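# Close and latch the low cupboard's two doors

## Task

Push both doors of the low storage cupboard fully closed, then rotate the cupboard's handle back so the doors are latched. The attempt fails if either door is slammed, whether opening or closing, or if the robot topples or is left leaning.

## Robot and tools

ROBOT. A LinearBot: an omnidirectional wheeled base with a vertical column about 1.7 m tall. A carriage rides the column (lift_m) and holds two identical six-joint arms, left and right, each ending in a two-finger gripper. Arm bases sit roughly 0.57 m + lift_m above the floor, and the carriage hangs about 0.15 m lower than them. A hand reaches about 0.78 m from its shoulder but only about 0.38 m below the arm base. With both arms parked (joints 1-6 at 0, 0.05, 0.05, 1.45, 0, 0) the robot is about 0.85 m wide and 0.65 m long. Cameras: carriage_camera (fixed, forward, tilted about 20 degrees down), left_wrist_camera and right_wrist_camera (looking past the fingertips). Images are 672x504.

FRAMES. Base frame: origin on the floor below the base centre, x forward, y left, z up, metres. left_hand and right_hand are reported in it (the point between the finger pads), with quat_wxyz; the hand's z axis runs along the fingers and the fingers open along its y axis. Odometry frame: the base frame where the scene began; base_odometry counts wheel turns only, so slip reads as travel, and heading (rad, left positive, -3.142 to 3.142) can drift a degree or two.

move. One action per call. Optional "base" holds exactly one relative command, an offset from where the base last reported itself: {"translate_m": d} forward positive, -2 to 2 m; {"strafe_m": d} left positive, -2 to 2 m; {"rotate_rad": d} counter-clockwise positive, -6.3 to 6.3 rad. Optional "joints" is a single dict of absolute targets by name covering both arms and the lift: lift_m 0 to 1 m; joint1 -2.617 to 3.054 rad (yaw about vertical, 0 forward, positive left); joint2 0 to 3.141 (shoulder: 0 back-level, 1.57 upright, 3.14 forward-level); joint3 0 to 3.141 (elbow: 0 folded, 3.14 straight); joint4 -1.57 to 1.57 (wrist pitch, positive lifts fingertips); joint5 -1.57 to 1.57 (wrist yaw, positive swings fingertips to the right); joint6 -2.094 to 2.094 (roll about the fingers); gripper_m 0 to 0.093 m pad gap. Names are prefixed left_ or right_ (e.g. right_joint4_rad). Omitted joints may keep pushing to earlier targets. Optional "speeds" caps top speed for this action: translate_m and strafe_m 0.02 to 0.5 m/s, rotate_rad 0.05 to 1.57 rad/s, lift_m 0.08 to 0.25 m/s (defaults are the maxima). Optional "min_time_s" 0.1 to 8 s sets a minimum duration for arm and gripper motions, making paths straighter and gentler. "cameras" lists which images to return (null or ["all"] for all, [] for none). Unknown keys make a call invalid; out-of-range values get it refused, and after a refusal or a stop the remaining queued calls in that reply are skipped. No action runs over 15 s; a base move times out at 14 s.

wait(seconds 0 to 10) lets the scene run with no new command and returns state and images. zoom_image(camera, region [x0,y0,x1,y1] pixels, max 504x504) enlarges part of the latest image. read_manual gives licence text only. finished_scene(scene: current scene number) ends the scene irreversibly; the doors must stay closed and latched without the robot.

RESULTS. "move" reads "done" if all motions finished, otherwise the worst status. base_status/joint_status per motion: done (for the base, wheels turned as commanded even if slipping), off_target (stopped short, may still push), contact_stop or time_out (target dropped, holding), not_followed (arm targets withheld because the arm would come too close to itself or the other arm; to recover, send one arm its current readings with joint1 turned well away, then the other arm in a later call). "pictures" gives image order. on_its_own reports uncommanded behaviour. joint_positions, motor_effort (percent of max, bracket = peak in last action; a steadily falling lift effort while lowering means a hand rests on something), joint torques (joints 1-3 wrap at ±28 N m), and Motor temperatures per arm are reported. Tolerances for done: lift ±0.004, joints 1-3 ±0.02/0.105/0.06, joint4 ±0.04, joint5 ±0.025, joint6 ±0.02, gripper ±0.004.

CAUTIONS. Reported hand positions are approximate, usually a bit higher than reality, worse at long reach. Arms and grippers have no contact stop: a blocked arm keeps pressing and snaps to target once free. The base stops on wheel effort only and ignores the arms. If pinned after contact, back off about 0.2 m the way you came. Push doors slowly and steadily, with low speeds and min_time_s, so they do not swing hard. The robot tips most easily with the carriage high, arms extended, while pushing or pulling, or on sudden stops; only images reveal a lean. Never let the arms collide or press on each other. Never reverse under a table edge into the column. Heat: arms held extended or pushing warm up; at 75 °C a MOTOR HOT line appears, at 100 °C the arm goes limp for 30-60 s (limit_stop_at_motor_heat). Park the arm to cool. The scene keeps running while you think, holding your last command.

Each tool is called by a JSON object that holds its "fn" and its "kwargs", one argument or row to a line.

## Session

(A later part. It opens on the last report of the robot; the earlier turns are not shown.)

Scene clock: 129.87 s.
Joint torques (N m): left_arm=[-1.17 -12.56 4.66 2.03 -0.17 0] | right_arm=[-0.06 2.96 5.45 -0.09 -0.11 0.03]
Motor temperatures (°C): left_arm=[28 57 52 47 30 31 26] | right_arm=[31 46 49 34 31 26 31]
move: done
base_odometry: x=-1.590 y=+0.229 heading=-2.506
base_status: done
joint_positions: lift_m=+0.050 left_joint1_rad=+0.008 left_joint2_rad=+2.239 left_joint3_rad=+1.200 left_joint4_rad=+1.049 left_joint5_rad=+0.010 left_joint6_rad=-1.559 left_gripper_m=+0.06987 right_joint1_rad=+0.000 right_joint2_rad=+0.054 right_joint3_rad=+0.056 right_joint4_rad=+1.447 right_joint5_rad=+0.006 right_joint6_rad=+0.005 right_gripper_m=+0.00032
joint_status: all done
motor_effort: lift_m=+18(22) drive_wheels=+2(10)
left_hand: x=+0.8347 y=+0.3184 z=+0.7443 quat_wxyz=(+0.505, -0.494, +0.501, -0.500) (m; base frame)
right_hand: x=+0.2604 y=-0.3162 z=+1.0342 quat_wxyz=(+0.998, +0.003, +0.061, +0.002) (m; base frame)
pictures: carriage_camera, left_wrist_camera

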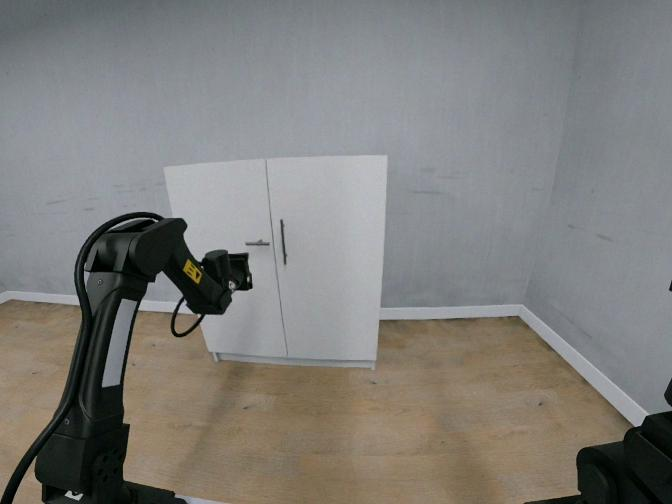

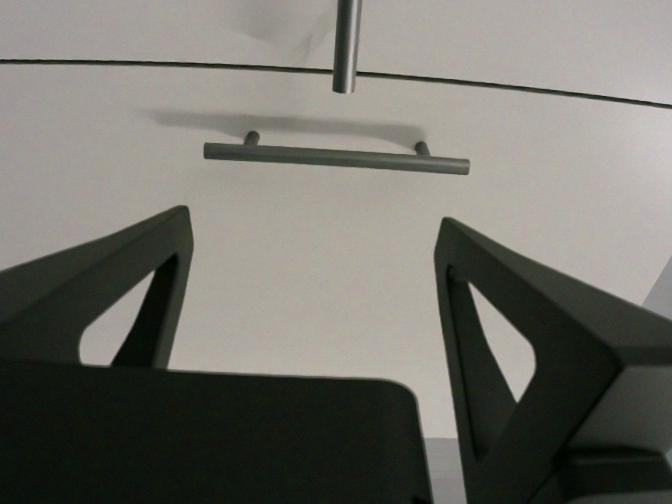

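{"fn": "move", "kwargs": {
  "base": {"translate_m": 0.1},
  "speeds": {"translate_m": 0.1},
  "joints": {"lift_m": 0.06},
  "cameras": ["carriage_camera", "left_wrist_camera"]
}}

{"fn": "zoom_image", "kwargs": {
  "camera": "carriage_camera",
  "region": [200, 200, 300, 300]
}}

Scene clock: 132.10 s.
Joint torques (N m): left_arm=[-1.18 -12.9 5 1.9 -0.17 -0.03] | right_arm=[-0.18 2.93 5.46 -0.11 -0.12 0.07]
Motor temperatures (°C): left_arm=[28 57 51 47 30 31 26] | right_arm=[31 45 49 34 31 25 31]
move: done
base_odometry: x=-1.671 y=+0.170 heading=-2.507
base_status: done
joint_positions: lift_m=+0.060 left_joint1_rad=+0.008 left_joint2_rad=+2.244 left_joint3_rad=+1.195 left_joint4_rad=+1.060 left_joint5_rad=+0.010 left_joint6_rad=-1.561 left_gripper_m=+0.06987 right_joint1_rad=+0.000 right_joint2_rad=+0.053 right_joint3_rad=+0.056 right_joint4_rad=+1.448 right_joint5_rad=+0.006 right_joint6_rad=+0.005 right_gripper_m=+0.00032
joint_status: all done
motor_effort: lift_m=+21(28) drive_wheels=-1(6)
left_hand: x=+0.8339 y=+0.3184 z=+0.7519 quat_wxyz=(+0.505, -0.494, +0.500, -0.501) (m; base frame)
right_hand: x=+0.2600 y=-0.3162 z=+1.0440 quat_wxyz=(+0.998, +0.003, +0.060, +0.002) (m; base frame)
pictures: carriage_camera, left_wrist_camera

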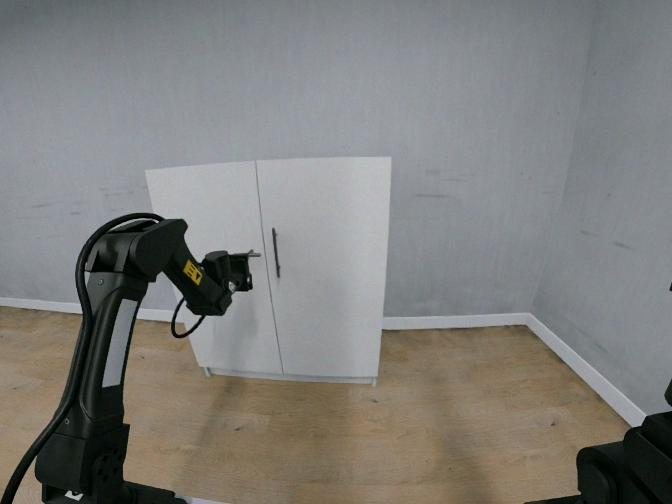

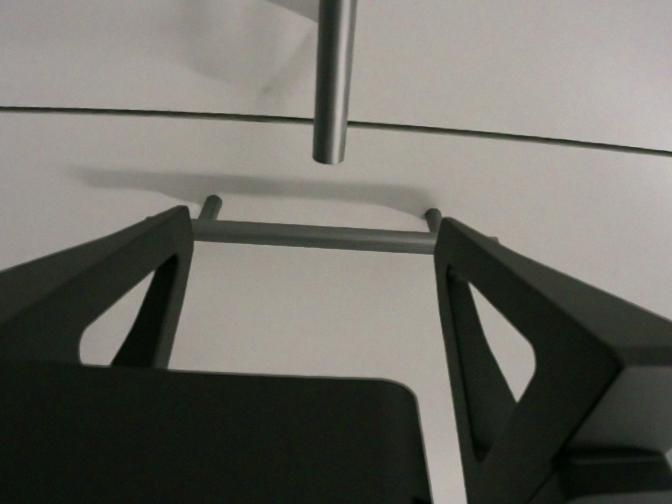

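Scaled by 5.040.

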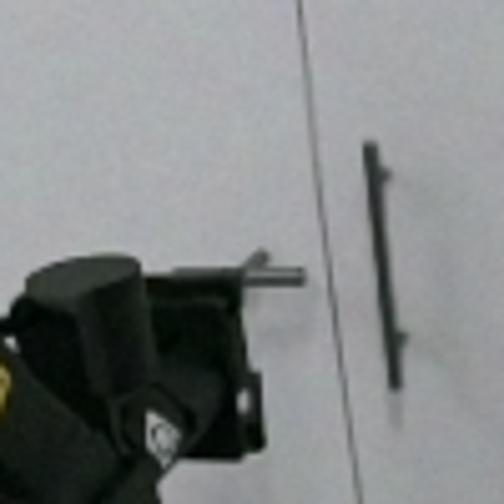

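{"fn": "move", "kwargs": {
  "base": {"translate_m": 0.075},
  "speeds": {"translate_m": 0.05},
  "joints": {"lift_m": 0.064},
  "cameras": ["carriage_camera", "left_wrist_camera"]
}}

{"fn": "zoom_image", "kwargs": {
  "camera": "carriage_camera",
  "region": [200, 210, 300, 310]
}}

Scene clock: 134.23 s.
Joint torques (N m): left_arm=[-1.2 -13.33 4.83 1.87 -0.17 -0.03] | right_arm=[-0.31 2.95 5.52 -0.13 -0.12 0.05]
Motor temperatures (°C): left_arm=[28 58 51 47 30 31 26] | right_arm=[31 45 49 34 31 25 31]
move: done
base_odometry: x=-1.731 y=+0.126 heading=-2.507
base_status: done
joint_positions: lift_m=+0.064 left_joint1_rad=+0.008 left_joint2_rad=+2.246 left_joint3_rad=+1.195 left_joint4_rad=+1.062 left_joint5_rad=+0.010 left_joint6_rad=-1.561 left_gripper_m=+0.06987 right_joint1_rad=+0.000 right_joint2_rad=+0.053 right_joint3_rad=+0.055 right_joint4_rad=+1.448 right_joint5_rad=+0.006 right_joint6_rad=+0.005 right_gripper_m=+0.00032
joint_status: all done
motor_effort: lift_m=+23(31) drive_wheels=-2(9)
left_hand: x=+0.8339 y=+0.3184 z=+0.7551 quat_wxyz=(+0.505, -0.494, +0.500, -0.501) (m; base frame)
right_hand: x=+0.2601 y=-0.3162 z=+1.0477 quat_wxyz=(+0.998, +0.003, +0.060, +0.002) (m; base frame)
pictures: carriage_camera, left_wrist_camera

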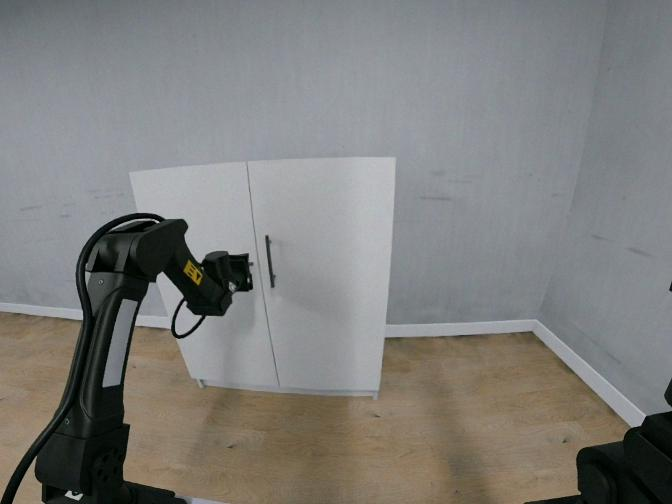

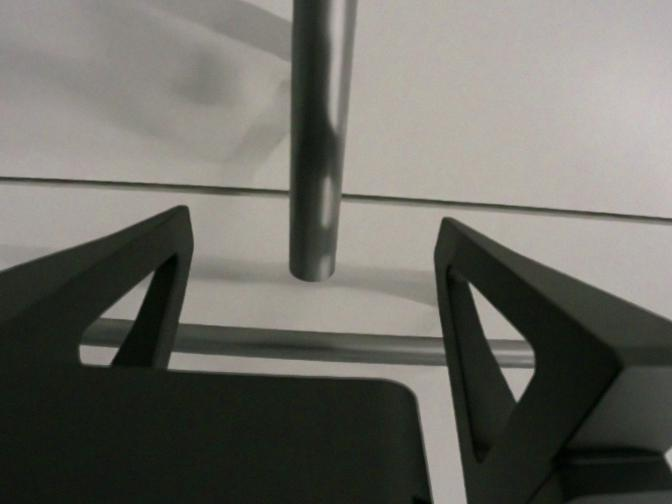

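Scaled by 5.040.

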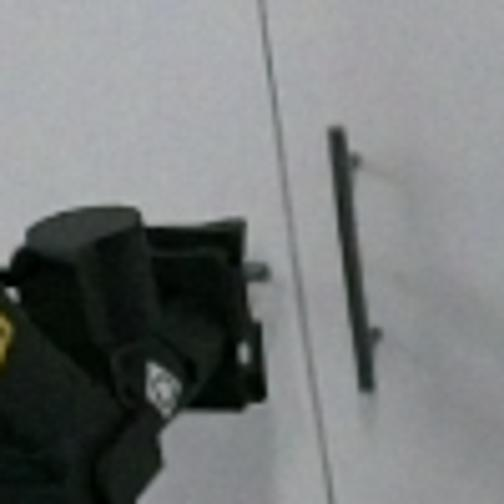

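{"fn": "move", "kwargs": {
  "base": {"strafe_m": 0.028},
  "speeds": {"strafe_m": 0.05},
  "cameras": []
}}

{"fn": "move", "kwargs": {
  "base": {"translate_m": 0.02},
  "speeds": {"translate_m": 0.04},
  "cameras": ["carriage_camera", "left_wrist_camera"]
}}

{"fn": "zoom_image", "kwargs": {
  "camera": "carriage_camera",
  "region": [200, 210, 300, 310]
}}

Scene clock: 135.73 s.
Joint torques (N m): left_arm=[-0.76 -13.22 5.05 1.86 -0.16 -0.03] | right_arm=[-0.21 2.93 5.49 -0.1 -0.16 0.05]
Motor temperatures (°C): left_arm=[28 59 51 47 30 31 26] | right_arm=[31 45 49 34 31 25 31]
move: done
base_odometry: x=-1.715 y=+0.103 heading=-2.507
base_status: done
joint_positions: lift_m=+0.064 left_joint1_rad=+0.004 left_joint2_rad=+2.246 left_joint3_rad=+1.195 left_joint4_rad=+1.062 left_joint5_rad=+0.009 left_joint6_rad=-1.561 left_gripper_m=+0.06987 right_joint1_rad=+0.000 right_joint2_rad=+0.053 right_joint3_rad=+0.055 right_joint4_rad=+1.448 right_joint5_rad=+0.006 right_joint6_rad=+0.005 right_gripper_m=+0.00032
joint_status: not commanded
motor_effort: lift_m=+25(25) drive_wheels=-1(7)
left_hand: x=+0.8340 y=+0.3158 z=+0.7551 quat_wxyz=(+0.504, -0.494, +0.501, -0.502) (m; base frame)
right_hand: x=+0.2601 y=-0.3162 z=+1.0477 quat_wxyz=(+0.998, +0.003, +0.060, +0.002) (m; base frame)
pictures: none
No camera images: "cameras" was empty.

Scene clock: 136.77 s.
Joint torques (N m): left_arm=[-0.76 -13.19 4.98 1.9 -0.16 -0.03] | right_arm=[-0.14 2.99 5.53 -0.12 -0.13 0.08]
Motor temperatures (°C): left_arm=[28 59 51 47 30 31 26] | right_arm=[31 45 49 34 31 25 31]
move: done
base_odometry: x=-1.731 y=+0.091 heading=-2.507
base_status: done
joint_positions: lift_m=+0.064 left_joint1_rad=+0.004 left_joint2_rad=+2.246 left_joint3_rad=+1.195 left_joint4_rad=+1.062 left_joint5_rad=+0.009 left_joint6_rad=-1.561 left_gripper_m=+0.06987 right_joint1_rad=+0.000 right_joint2_rad=+0.053 right_joint3_rad=+0.055 right_joint4_rad=+1.448 right_joint5_rad=+0.006 right_joint6_rad=+0.005 right_gripper_m=+0.00032
joint_status: not commanded
motor_effort: lift_m=+22(25) drive_wheels=-2(7)
left_hand: x=+0.8340 y=+0.3158 z=+0.7551 quat_wxyz=(+0.504, -0.494, +0.501, -0.502) (m; base frame)
right_hand: x=+0.2600 y=-0.3162 z=+1.0477 quat_wxyz=(+0.998, +0.003, +0.060, +0.002) (m; base frame)
pictures: carriage_camera, left_wrist_camera

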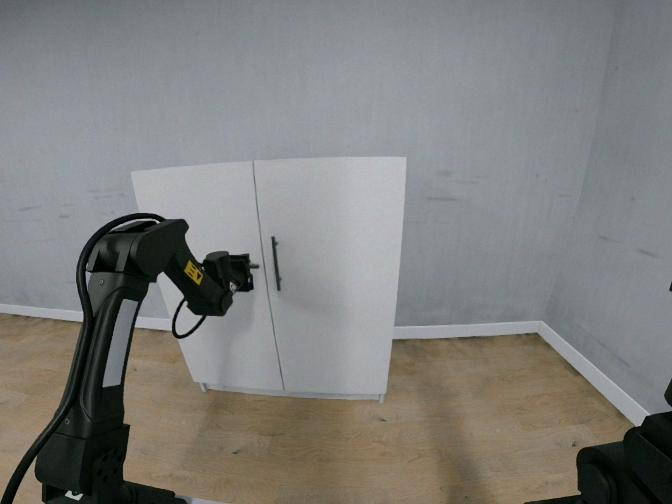

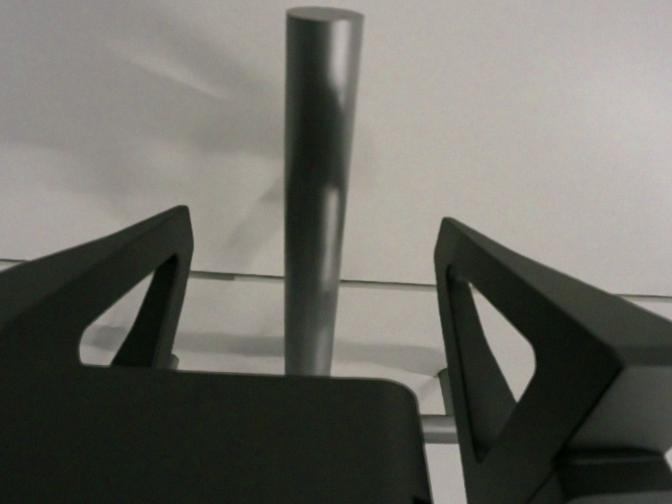

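Scaled by 5.040.

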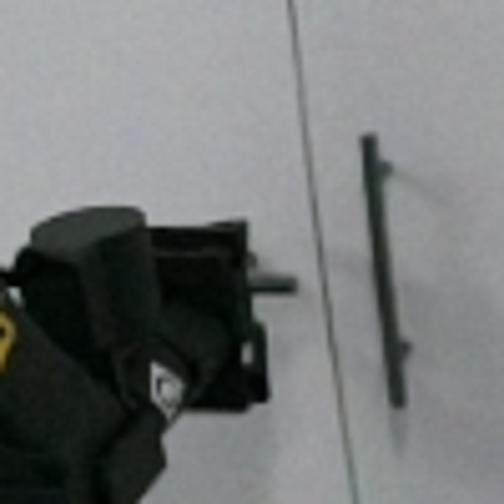

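{"fn": "move", "kwargs": {
  "joints": {"left_gripper_m": 0.012},
  "min_time_s": 1.5,
  "cameras": ["left_wrist_camera"]
}}

Scene clock: 138.77 s.
Joint torques (N m): left_arm=[-0.76 -13.26 4.98 1.89 -0.16 -0.02] | right_arm=[-0.18 2.99 5.56 -0.11 -0.14 0.03]
Motor temperatures (°C): left_arm=[28 60 50 48 30 31 26] | right_arm=[31 45 48 33 31 25 31]
move: done
base_odometry: x=-1.731 y=+0.091 heading=-2.507
base_status: not commanded
joint_positions: lift_m=+0.064 left_joint1_rad=+0.004 left_joint2_rad=+2.246 left_joint3_rad=+1.195 left_joint4_rad=+1.061 left_joint5_rad=+0.009 left_joint6_rad=-1.562 left_gripper_m=+0.01261 right_joint1_rad=+0.000 right_joint2_rad=+0.053 right_joint3_rad=+0.055 right_joint4_rad=+1.448 right_joint5_rad=+0.006 right_joint6_rad=+0.005 right_gripper_m=+0.00032
joint_status: all done
motor_effort: lift_m=+25(25) drive_wheels=-1(2)
left_hand: x=+0.8340 y=+0.3158 z=+0.7548 quat_wxyz=(+0.503, -0.494, +0.501, -0.502) (m; base frame)
right_hand: x=+0.2600 y=-0.3162 z=+1.0477 quat_wxyz=(+0.998, +0.003, +0.060, +0.002) (m; base frame)
pictures: left_wrist_camera

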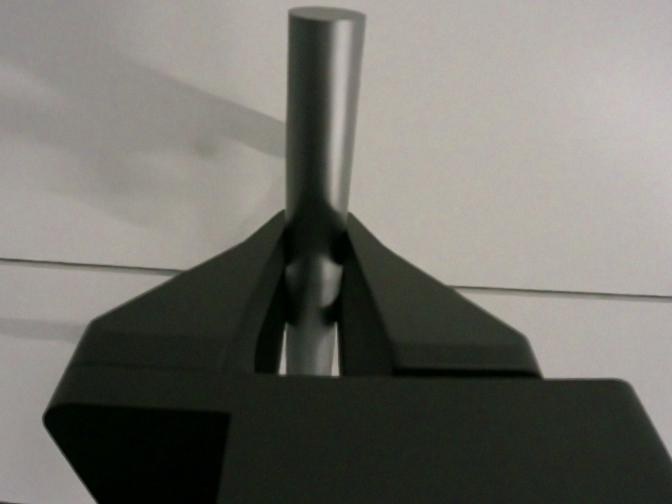

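{"fn": "move", "kwargs": {
  "joints": {"left_joint6_rad": -1.1, "left_gripper_m": 0.009},
  "min_time_s": 2,
  "cameras": ["left_wrist_camera", "carriage_camera"]
}}

Scene clock: 141.20 s.
Joint torques (N m): left_arm=[-0.76 -13.27 4.98 1.89 -0.15 2.99] | right_arm=[-0.13 3.02 5.5 -0.12 -0.1 0.03]
Motor temperatures (°C): left_arm=[28 60 50 48 30 32 26] | right_arm=[31 44 48 33 31 25 31]
move: off_target
base_odometry: x=-1.731 y=+0.091 heading=-2.507
base_status: not commanded
joint_positions: lift_m=+0.064 left_joint1_rad=+0.004 left_joint2_rad=+2.246 left_joint3_rad=+1.195 left_joint4_rad=+1.061 left_joint5_rad=+0.009 left_joint6_rad=-1.347 left_gripper_m=+0.01572 right_joint1_rad=+0.000 right_joint2_rad=+0.053 right_joint3_rad=+0.055 right_joint4_rad=+1.448 right_joint5_rad=+0.006 right_joint6_rad=+0.005 right_gripper_m=+0.00032
joint_status: left_joint6_rad off_target (ended at -1.347, target -1.100); left_gripper_m off_target (ended at +0.01573, target +0.00900)
motor_effort: lift_m=+22(25) drive_wheels=-2(2)
left_hand: x=+0.8340 y=+0.3159 z=+0.7548 quat_wxyz=(+0.554, -0.438, +0.551, -0.445) (m; base frame)
right_hand: x=+0.2600 y=-0.3162 z=+1.0477 quat_wxyz=(+0.998, +0.003, +0.060, +0.002) (m; base frame)
pictures: carriage_camera, left_wrist_camera

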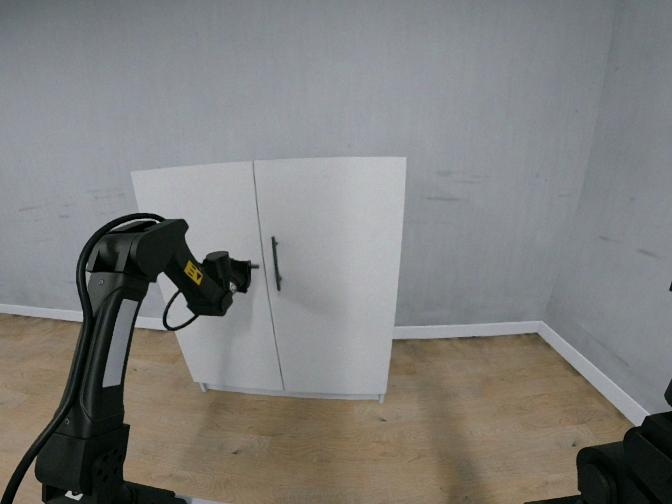

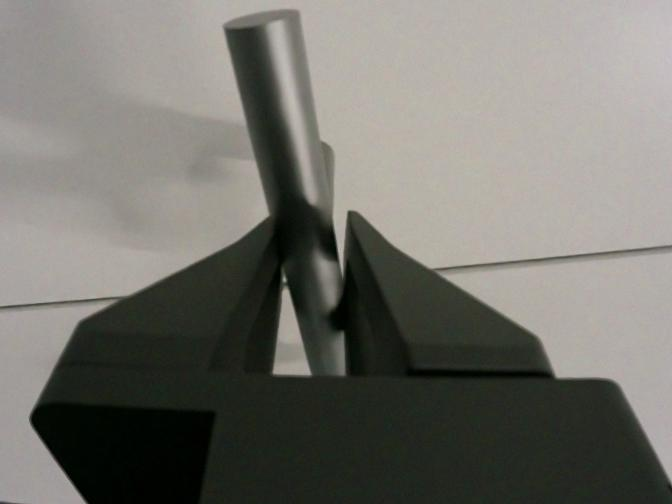

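{"fn": "move", "kwargs": {
  "joints": {"left_joint6_rad": -1.95, "left_gripper_m": 0.009},
  "min_time_s": 3,
  "cameras": ["left_wrist_camera"]
}}

Scene clock: 144.57 s.
Joint torques (N m): left_arm=[-0.76 -13.24 4.98 1.81 -0.15 -0.86] | right_arm=[-0.17 2.88 5.52 -0.1 -0.1 0.06]
Motor temperatures (°C): left_arm=[28 61 50 48 30 32 26] | right_arm=[31 44 48 33 31 25 31]
move: off_target
base_odometry: x=-1.731 y=+0.091 heading=-2.507
base_status: not commanded
joint_positions: lift_m=+0.064 left_joint1_rad=+0.004 left_joint2_rad=+2.246 left_joint3_rad=+1.195 left_joint4_rad=+1.069 left_joint5_rad=+0.008 left_joint6_rad=-1.874 left_gripper_m=+0.01257 right_joint1_rad=+0.000 right_joint2_rad=+0.053 right_joint3_rad=+0.055 right_joint4_rad=+1.448 right_joint5_rad=+0.006 right_joint6_rad=+0.005 right_gripper_m=+0.00032
joint_status: left_joint6_rad off_target (ended at -1.874, target -1.950); the others done
motor_effort: lift_m=+23(25) drive_wheels=-2(2)
left_hand: x=+0.8339 y=+0.3159 z=+0.7567 quat_wxyz=(+0.421, -0.564, +0.416, -0.576) (m; base frame)
right_hand: x=+0.2600 y=-0.3162 z=+1.0477 quat_wxyz=(+0.998, +0.003, +0.060, +0.002) (m; base frame)
pictures: left_wrist_camera

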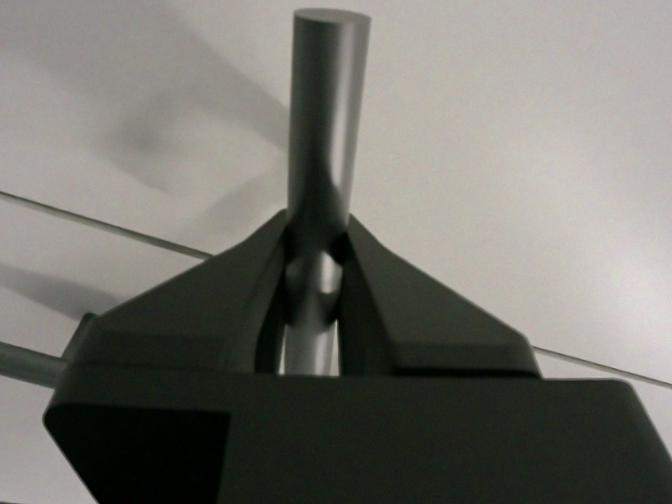

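{"fn": "move", "kwargs": {
  "joints": {"left_gripper_m": 0.07},
  "min_time_s": 1,
  "cameras": []
}}

{"fn": "move", "kwargs": {
  "base": {"translate_m": -0.07},
  "speeds": {"translate_m": 0.1},
  "cameras": ["left_wrist_camera"]
}}

{"fn": "move", "kwargs": {
  "joints": {"left_joint6_rad": 1.26},
  "min_time_s": 1.5,
  "cameras": ["left_wrist_camera", "carriage_camera"]
}}

Scene clock: 146.07 s.
Joint torques (N m): left_arm=[-0.77 -13.26 4.98 1.82 -0.15 -0.05] | right_arm=[-0.17 2.97 5.61 -0.12 -0.11 0.08]
Motor temperatures (°C): left_arm=[28 62 49 48 30 32 26] | right_arm=[31 44 48 33 31 25 31]
move: done
base_odometry: x=-1.731 y=+0.091 heading=-2.507
base_status: not commanded
joint_positions: lift_m=+0.064 left_joint1_rad=+0.004 left_joint2_rad=+2.246 left_joint3_rad=+1.195 left_joint4_rad=+1.068 left_joint5_rad=+0.008 left_joint6_rad=-1.940 left_gripper_m=+0.06989 right_joint1_rad=+0.000 right_joint2_rad=+0.053 right_joint3_rad=+0.055 right_joint4_rad=+1.448 right_joint5_rad=+0.006 right_joint6_rad=+0.005 right_gripper_m=+0.00032
joint_status: all done
on_its_own: left_joint6_rad moved -0.066 to your old target -1.950
motor_effort: lift_m=+22(24) drive_wheels=-2(2)
left_hand: x=+0.8339 y=+0.3159 z=+0.7566 quat_wxyz=(+0.402, -0.577, +0.398, -0.589) (m; base frame)
right_hand: x=+0.2600 y=-0.3162 z=+1.0477 quat_wxyz=(+0.998, +0.003, +0.060, +0.002) (m; base frame)
pictures: none
No camera images: "cameras" was empty.

Scene clock: 147.47 s.
Joint torques (N m): left_arm=[-0.76 -13.11 4.94 1.84 -0.15 -0.04] | right_arm=[-0.13 2.96 5.5 -0.14 -0.13 0.05]
Motor temperatures (°C): left_arm=[28 62 49 48 30 32 26] | right_arm=[31 44 48 33 31 25 31]
move: done
base_odometry: x=-1.674 y=+0.132 heading=-2.507
base_status: done
joint_positions: lift_m=+0.064 left_joint1_rad=+0.004 left_joint2_rad=+2.246 left_joint3_rad=+1.195 left_joint4_rad=+1.066 left_joint5_rad=+0.008 left_joint6_rad=-1.941 left_gripper_m=+0.06989 right_joint1_rad=+0.000 right_joint2_rad=+0.053 right_joint3_rad=+0.055 right_joint4_rad=+1.448 right_joint5_rad=+0.006 right_joint6_rad=+0.005 right_gripper_m=+0.00032
joint_status: not commanded
motor_effort: lift_m=+23(25) drive_wheels=+0(7)
left_hand: x=+0.8339 y=+0.3159 z=+0.7560 quat_wxyz=(+0.401, -0.578, +0.398, -0.589) (m; base frame)
right_hand: x=+0.2600 y=-0.3162 z=+1.0477 quat_wxyz=(+0.998, +0.003, +0.060, +0.002) (m; base frame)
pictures: left_wrist_camera

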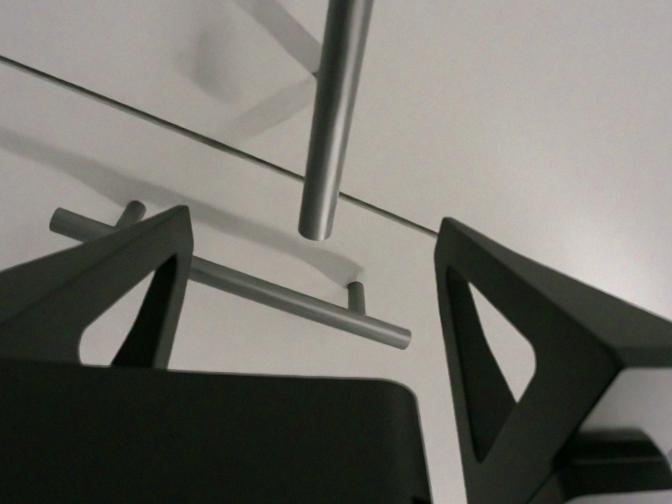

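Scene clock: 149.60 s.
Joint torques (N m): left_arm=[-0.76 -13.24 5 1.84 -0.15 0.04] | right_arm=[-0.1 2.91 5.55 -0.12 -0.11 0.07]
Motor temperatures (°C): left_arm=[28 62 49 48 30 32 26] | right_arm=[31 44 48 33 31 25 31]
move: done
base_odometry: x=-1.674 y=+0.132 heading=-2.507
base_status: not commanded
joint_positions: lift_m=+0.064 left_joint1_rad=+0.004 left_joint2_rad=+2.246 left_joint3_rad=+1.195 left_joint4_rad=+1.066 left_joint5_rad=+0.008 left_joint6_rad=+1.249 left_gripper_m=+0.06993 right_joint1_rad=+0.000 right_joint2_rad=+0.053 right_joint3_rad=+0.055 right_joint4_rad=+1.448 right_joint5_rad=+0.006 right_joint6_rad=+0.005 right_gripper_m=+0.00032
joint_status: all done
motor_effort: lift_m=+23(25) drive_wheels=+0(0)
left_hand: x=+0.8339 y=+0.3159 z=+0.7560 quat_wxyz=(+0.579, +0.412, +0.568, +0.415) (m; base frame)
right_hand: x=+0.2600 y=-0.3162 z=+1.0477 quat_wxyz=(+0.998, +0.003, +0.060, +0.002) (m; base frame)
pictures: carriage_camera, left_wrist_camera

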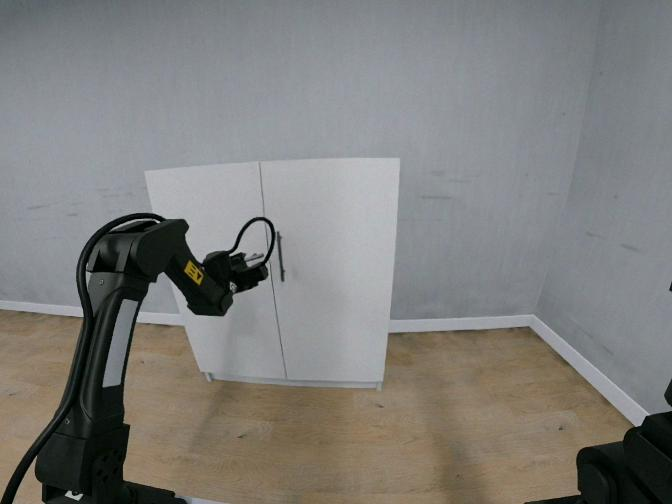

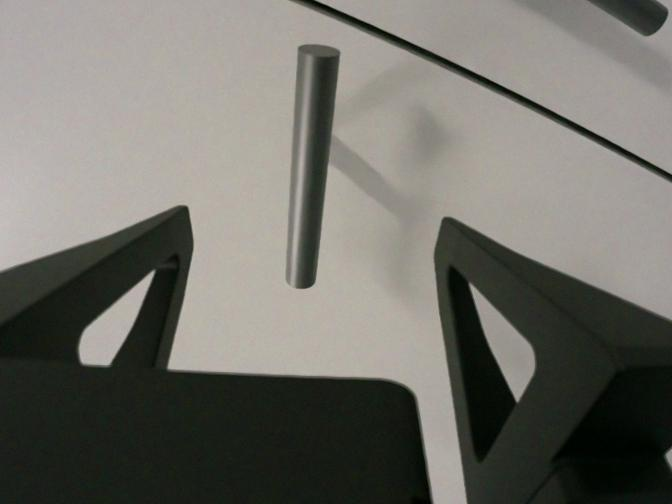

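{"fn": "move", "kwargs": {
  "base": {"translate_m": 0.072},
  "speeds": {"translate_m": 0.06},
  "cameras": ["left_wrist_camera"]
}}

{"fn": "move", "kwargs": {
  "joints": {"left_gripper_m": 0.011},
  "min_time_s": 1.5,
  "cameras": ["left_wrist_camera"]
}}

Scene clock: 151.50 s.
Joint torques (N m): left_arm=[-0.75 -13.33 5 1.86 -0.15 0] | right_arm=[-0.27 2.93 5.46 -0.11 -0.11 0.04]
Motor temperatures (°C): left_arm=[28 63 49 48 30 32 26] | right_arm=[31 44 48 33 31 25 31]
move: done
base_odometry: x=-1.732 y=+0.090 heading=-2.506
base_status: done
joint_positions: lift_m=+0.064 left_joint1_rad=+0.004 left_joint2_rad=+2.246 left_joint3_rad=+1.195 left_joint4_rad=+1.064 left_joint5_rad=+0.008 left_joint6_rad=+1.251 left_gripper_m=+0.06993 right_joint1_rad=+0.000 right_joint2_rad=+0.053 right_joint3_rad=+0.055 right_joint4_rad=+1.448 right_joint5_rad=+0.006 right_joint6_rad=+0.005 right_gripper_m=+0.00032
joint_status: not commanded
motor_effort: lift_m=+24(25) drive_wheels=-2(8)
left_hand: x=+0.8340 y=+0.3159 z=+0.7556 quat_wxyz=(+0.578, +0.413, +0.569, +0.415) (m; base frame)
right_hand: x=+0.2600 y=-0.3162 z=+1.0477 quat_wxyz=(+0.998, +0.003, +0.060, +0.002) (m; base frame)
pictures: left_wrist_camera

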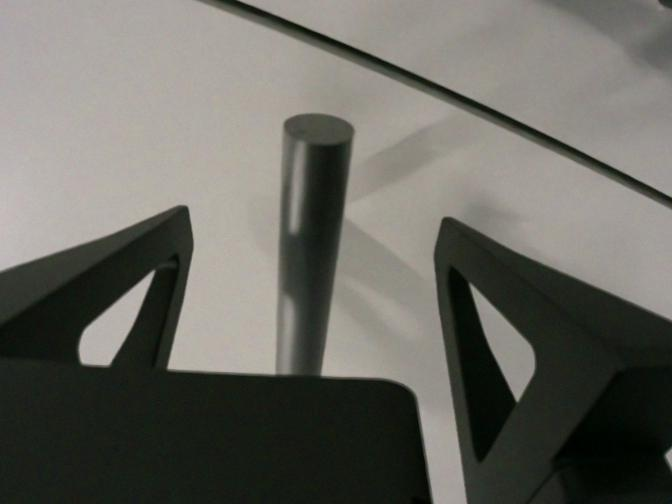

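Scene clock: 153.30 s.
Joint torques (N m): left_arm=[-0.76 -13.24 5 1.81 -0.14 -0.28] | right_arm=[-0.23 2.92 5.52 -0.11 -0.13 0.04]
Motor temperatures (°C): left_arm=[28 63 49 48 30 32 26] | right_arm=[31 44 48 32 31 25 31]
move: done
base_odometry: x=-1.732 y=+0.090 heading=-2.506
base_status: not commanded
joint_positions: lift_m=+0.064 left_joint1_rad=+0.004 left_joint2_rad=+2.246 left_joint3_rad=+1.195 left_joint4_rad=+1.069 left_joint5_rad=+0.008 left_joint6_rad=+1.273 left_gripper_m=+0.01223 right_joint1_rad=+0.000 right_joint2_rad=+0.053 right_joint3_rad=+0.055 right_joint4_rad=+1.448 right_joint5_rad=+0.006 right_joint6_rad=+0.005 right_gripper_m=+0.00032
joint_status: all done
motor_effort: lift_m=+24(25) drive_wheels=-1(2)
left_hand: x=+0.8339 y=+0.3160 z=+0.7568 quat_wxyz=(+0.574, +0.418, +0.563, +0.423) (m; base frame)
right_hand: x=+0.2600 y=-0.3162 z=+1.0477 quat_wxyz=(+0.998, +0.003, +0.060, +0.002) (m; base frame)
pictures: left_wrist_camera

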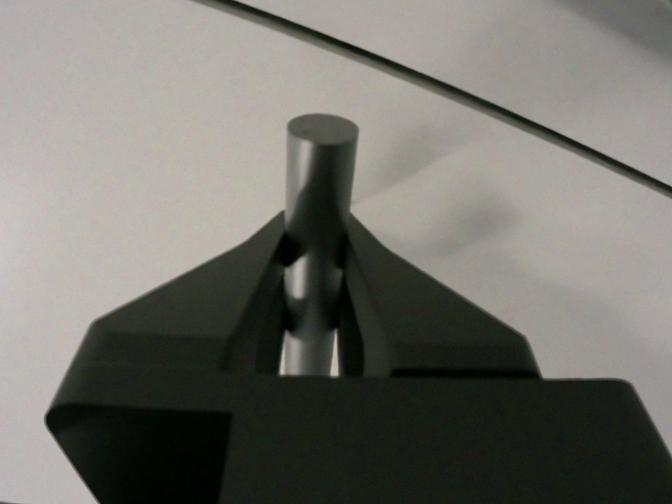

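{"fn": "move", "kwargs": {
  "joints": {"left_joint6_rad": 0.6, "left_gripper_m": 0.009},
  "min_time_s": 3,
  "cameras": ["left_wrist_camera"]
}}

{"fn": "move", "kwargs": {
  "joints": {"left_joint6_rad": 0.0},
  "min_time_s": 3,
  "cameras": ["left_wrist_camera"]
}}

Scene clock: 156.73 s.
Joint torques (N m): left_arm=[-0.75 -13.24 4.98 1.64 -0.05 -0.98] | right_arm=[-0.13 2.95 5.42 -0.12 -0.12 0.05]
Motor temperatures (°C): left_arm=[27 64 48 47 30 32 26] | right_arm=[31 43 47 32 31 25 31]
move: off_target
base_odometry: x=-1.732 y=+0.090 heading=-2.506
base_status: not commanded
joint_positions: lift_m=+0.064 left_joint1_rad=+0.004 left_joint2_rad=+2.246 left_joint3_rad=+1.195 left_joint4_rad=+1.086 left_joint5_rad=-0.003 left_joint6_rad=+0.676 left_gripper_m=+0.01223 right_joint1_rad=+0.000 right_joint2_rad=+0.053 right_joint3_rad=+0.055 right_joint4_rad=+1.448 right_joint5_rad=+0.006 right_joint6_rad=+0.005 right_gripper_m=+0.00032
joint_status: left_joint6_rad off_target (ended at +0.676, target +0.600); the others done
motor_effort: lift_m=+21(25) drive_wheels=-1(2)
left_hand: x=+0.8338 y=+0.3178 z=+0.7610 quat_wxyz=(+0.678, +0.228, +0.656, +0.241) (m; base frame)
right_hand: x=+0.2600 y=-0.3162 z=+1.0477 quat_wxyz=(+0.998, +0.003, +0.060, +0.002) (m; base frame)
pictures: left_wrist_camera

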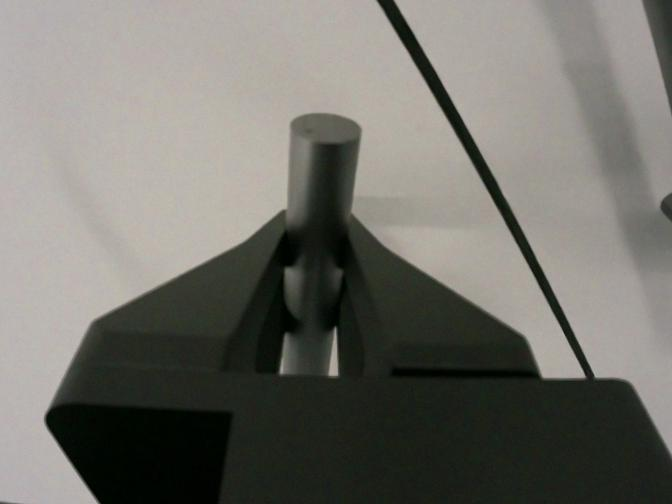

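Scene clock: 160.03 s.
Joint torques (N m): left_arm=[-1.22 -13.23 4.98 1.55 0.1 -0.9] | right_arm=[-0.16 2.93 5.53 -0.13 -0.11 0.04]
Motor temperatures (°C): left_arm=[27 64 48 47 29 32 26] | right_arm=[31 43 47 32 30 25 31]
move: off_target
base_odometry: x=-1.732 y=+0.090 heading=-2.506
base_status: not commanded
joint_positions: lift_m=+0.064 left_joint1_rad=+0.009 left_joint2_rad=+2.246 left_joint3_rad=+1.195 left_joint4_rad=+1.095 left_joint5_rad=-0.017 left_joint6_rad=+0.076 left_gripper_m=+0.01223 right_joint1_rad=+0.000 right_joint2_rad=+0.053 right_joint3_rad=+0.055 right_joint4_rad=+1.448 right_joint5_rad=+0.006 right_joint6_rad=+0.005 right_gripper_m=+0.00032
joint_status: left_joint6_rad off_target (ended at +0.076, target +0.000)
motor_effort: lift_m=+22(25) drive_wheels=-2(2)
left_hand: x=+0.8337 y=+0.3233 z=+0.7632 quat_wxyz=(+0.722, +0.017, +0.691, +0.037) (m; base frame)
right_hand: x=+0.2600 y=-0.3162 z=+1.0477 quat_wxyz=(+0.998, +0.003, +0.060, +0.002) (m; base frame)
pictures: left_wrist_camera

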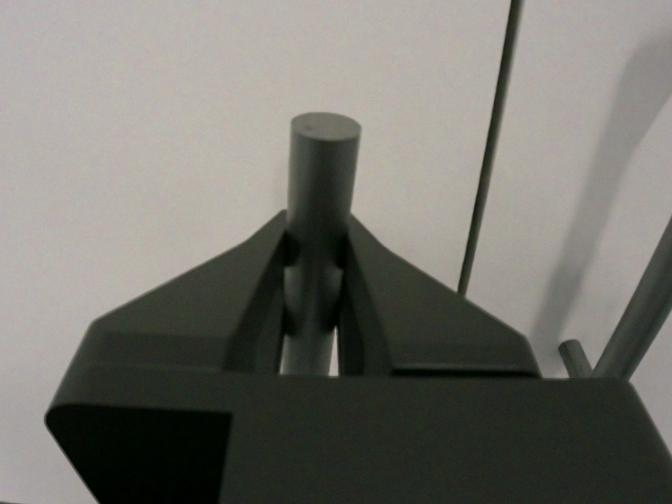

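{"fn": "move", "kwargs": {
  "joints": {"left_joint6_rad": -0.25},
  "min_time_s": 2,
  "cameras": ["left_wrist_camera"]
}}

Scene clock: 162.43 s.
Joint torques (N m): left_arm=[-1.24 -13.23 4.98 1.55 0.15 -2.17] | right_arm=[-0.18 2.92 5.41 -0.1 -0.11 0.06]
Motor temperatures (°C): left_arm=[27 65 48 47 29 32 27] | right_arm=[31 43 47 32 30 25 31]
move: off_target
base_odometry: x=-1.732 y=+0.090 heading=-2.506
base_status: not commanded
joint_positions: lift_m=+0.064 left_joint1_rad=+0.009 left_joint2_rad=+2.246 left_joint3_rad=+1.195 left_joint4_rad=+1.095 left_joint5_rad=-0.023 left_joint6_rad=-0.075 left_gripper_m=+0.01242 right_joint1_rad=+0.000 right_joint2_rad=+0.053 right_joint3_rad=+0.055 right_joint4_rad=+1.448 right_joint5_rad=+0.006 right_joint6_rad=+0.005 right_gripper_m=+0.00032
joint_status: left_joint6_rad off_target (ended at -0.075, target -0.250)
motor_effort: lift_m=+22(25) drive_wheels=-2(2)
left_hand: x=+0.8336 y=+0.3243 z=+0.7632 quat_wxyz=(+0.722, -0.037, +0.690, -0.016) (m; base frame)
right_hand: x=+0.2600 y=-0.3162 z=+1.0477 quat_wxyz=(+0.998, +0.003, +0.060, +0.002) (m; base frame)
pictures: left_wrist_camera

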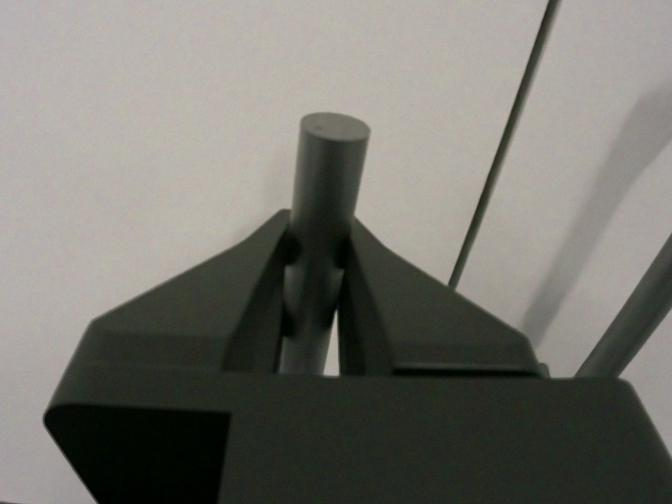

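{"fn": "move", "kwargs": {
  "joints": {"left_joint6_rad": -0.04, "left_gripper_m": 0.06},
  "min_time_s": 1.0,
  "cameras": []
}}

{"fn": "move", "kwargs": {
  "base": {"translate_m": -0.25},
  "speeds": {"translate_m": 0.15},
  "cameras": ["carriage_camera", "left_wrist_camera"]
}}

{"fn": "zoom_image", "kwargs": {
  "camera": "carriage_camera",
  "region": [150, 130, 420, 400]
}}

Scene clock: 168.73 s.
Joint torques (N m): left_arm=[-1.24 -13.24 5 1.79 0.06 0.1] | right_arm=[-0.18 2.89 5.55 -0.12 -0.11 0.06]
Motor temperatures (°C): left_arm=[27 65 48 46 29 33 27] | right_arm=[31 43 47 31 30 25 31]
move: done
base_odometry: x=-1.732 y=+0.090 heading=-2.506
base_status: not commanded
joint_positions: lift_m=+0.064 left_joint1_rad=+0.009 left_joint2_rad=+2.246 left_joint3_rad=+1.195 left_joint4_rad=+1.072 left_joint5_rad=-0.013 left_joint6_rad=-0.051 left_gripper_m=+0.05990 right_joint1_rad=+0.000 right_joint2_rad=+0.053 right_joint3_rad=+0.055 right_joint4_rad=+1.448 right_joint5_rad=+0.006 right_joint6_rad=+0.005 right_gripper_m=+0.00032
joint_status: all done
motor_effort: lift_m=+22(25) drive_wheels=-1(2)
left_hand: x=+0.8339 y=+0.3226 z=+0.7574 quat_wxyz=(+0.714, -0.026, +0.699, -0.011) (m; base frame)
right_hand: x=+0.2600 y=-0.3162 z=+1.0477 quat_wxyz=(+0.998, +0.003, +0.060, +0.002) (m; base frame)
pictures: none
No camera images: "cameras" was empty.

Scene clock: 171.37 s.
Joint torques (N m): left_arm=[-1.01 -13.26 5 1.83 0.05 0.1] | right_arm=[-0.2 2.96 5.57 -0.11 -0.12 0.05]
Motor temperatures (°C): left_arm=[27 66 47 46 29 32 27] | right_arm=[31 43 47 31 30 25 31]
move: done
base_odometry: x=-1.531 y=+0.238 heading=-2.506
base_status: done
joint_positions: lift_m=+0.064 left_joint1_rad=+0.006 left_joint2_rad=+2.246 left_joint3_rad=+1.195 left_joint4_rad=+1.067 left_joint5_rad=-0.012 left_joint6_rad=-0.049 left_gripper_m=+0.05990 right_joint1_rad=+0.000 right_joint2_rad=+0.053 right_joint3_rad=+0.055 right_joint4_rad=+1.448 right_joint5_rad=+0.006 right_joint6_rad=+0.005 right_gripper_m=+0.00032
joint_status: not commanded
motor_effort: lift_m=+22(25) drive_wheels=+0(9)
left_hand: x=+0.8339 y=+0.3211 z=+0.7564 quat_wxyz=(+0.713, -0.024, +0.701, -0.011) (m; base frame)
right_hand: x=+0.2600 y=-0.3162 z=+1.0477 quat_wxyz=(+0.998, +0.003, +0.060, +0.002) (m; base frame)
pictures: carriage_camera, left_wrist_camera

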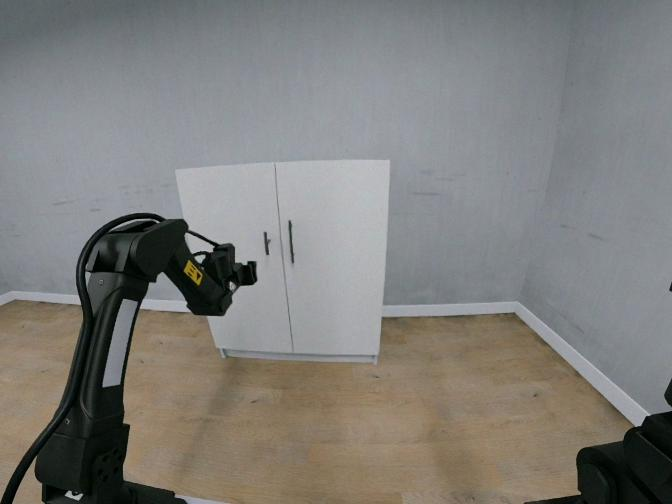

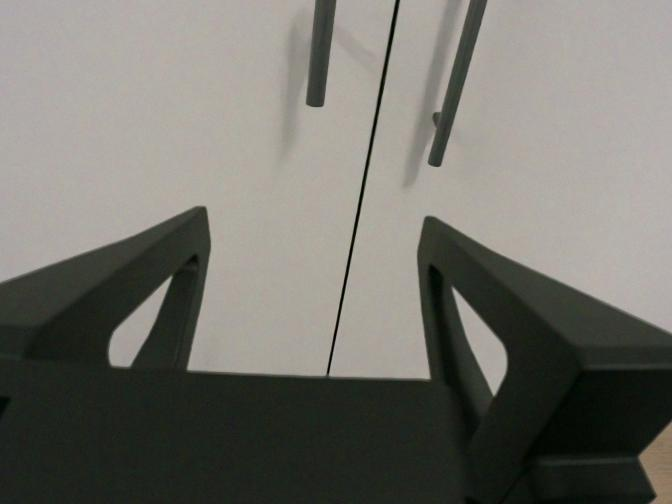

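Scaled by 1.867.

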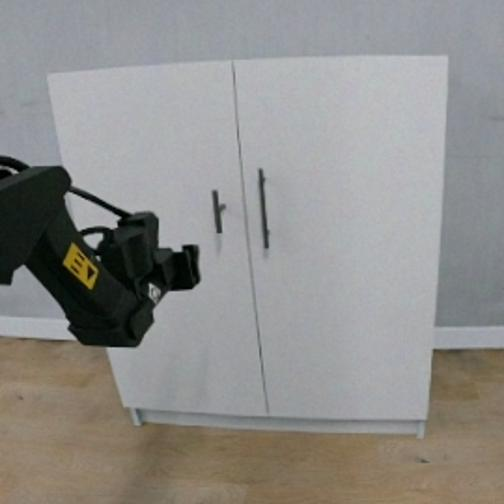

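{"fn": "move", "kwargs": {
  "joints": {"left_joint1_rad": 0.0, "left_joint2_rad": 0.05, "left_joint3_rad": 0.05, "left_joint4_rad": 1.45, "left_joint5_rad": 0.0, "left_joint6_rad": 0.0, "left_gripper_m": 0.0},
  "min_time_s": 2.5,
  "cameras": ["carriage_camera"]
}}

{"fn": "finished_scene", "kwargs": {
  "scene": 1
}}

Scene clock: 174.27 s.
Joint torques (N m): left_arm=[-1.02 3.55 4.23 -0.07 0.05 0.11] | right_arm=[-0.23 2.99 5.48 -0.11 -0.11 0.03]
Motor temperatures (°C): left_arm=[27 65 47 46 29 32 26] | right_arm=[31 43 47 31 30 25 31]
move: done
base_odometry: x=-1.531 y=+0.238 heading=-2.506
base_status: not commanded
joint_positions: lift_m=+0.064 left_joint1_rad=+0.006 left_joint2_rad=+0.057 left_joint3_rad=+0.060 left_joint4_rad=+1.439 left_joint5_rad=-0.011 left_joint6_rad=-0.010 left_gripper_m=+0.00033 right_joint1_rad=+0.000 right_joint2_rad=+0.053 right_joint3_rad=+0.055 right_joint4_rad=+1.448 right_joint5_rad=+0.006 right_joint6_rad=+0.005 right_gripper_m=+0.00032
joint_status: all done
motor_effort: lift_m=+22(25) drive_wheels=+1(1)
left_hand: x=+0.2620 y=+0.3172 z=+1.0487 quat_wxyz=(+0.998, -0.006, +0.064, -0.001) (m; base frame)
right_hand: x=+0.2600 y=-0.3162 z=+1.0477 quat_wxyz=(+0.998, +0.003, +0.060, +0.002) (m; base frame)
pictures: carriage_camera

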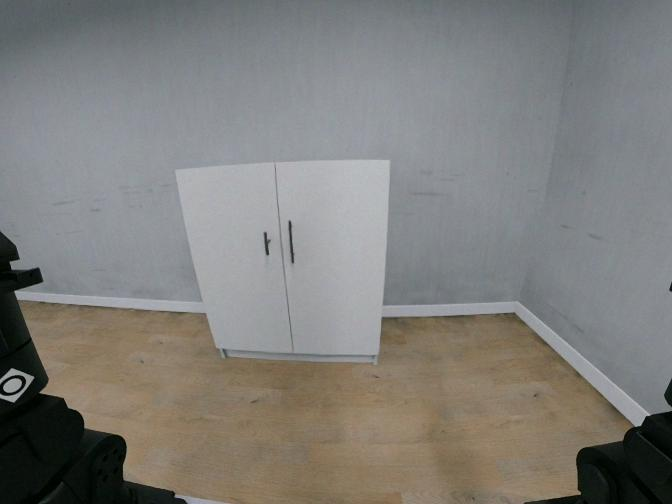

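The scene is finished: the task was done.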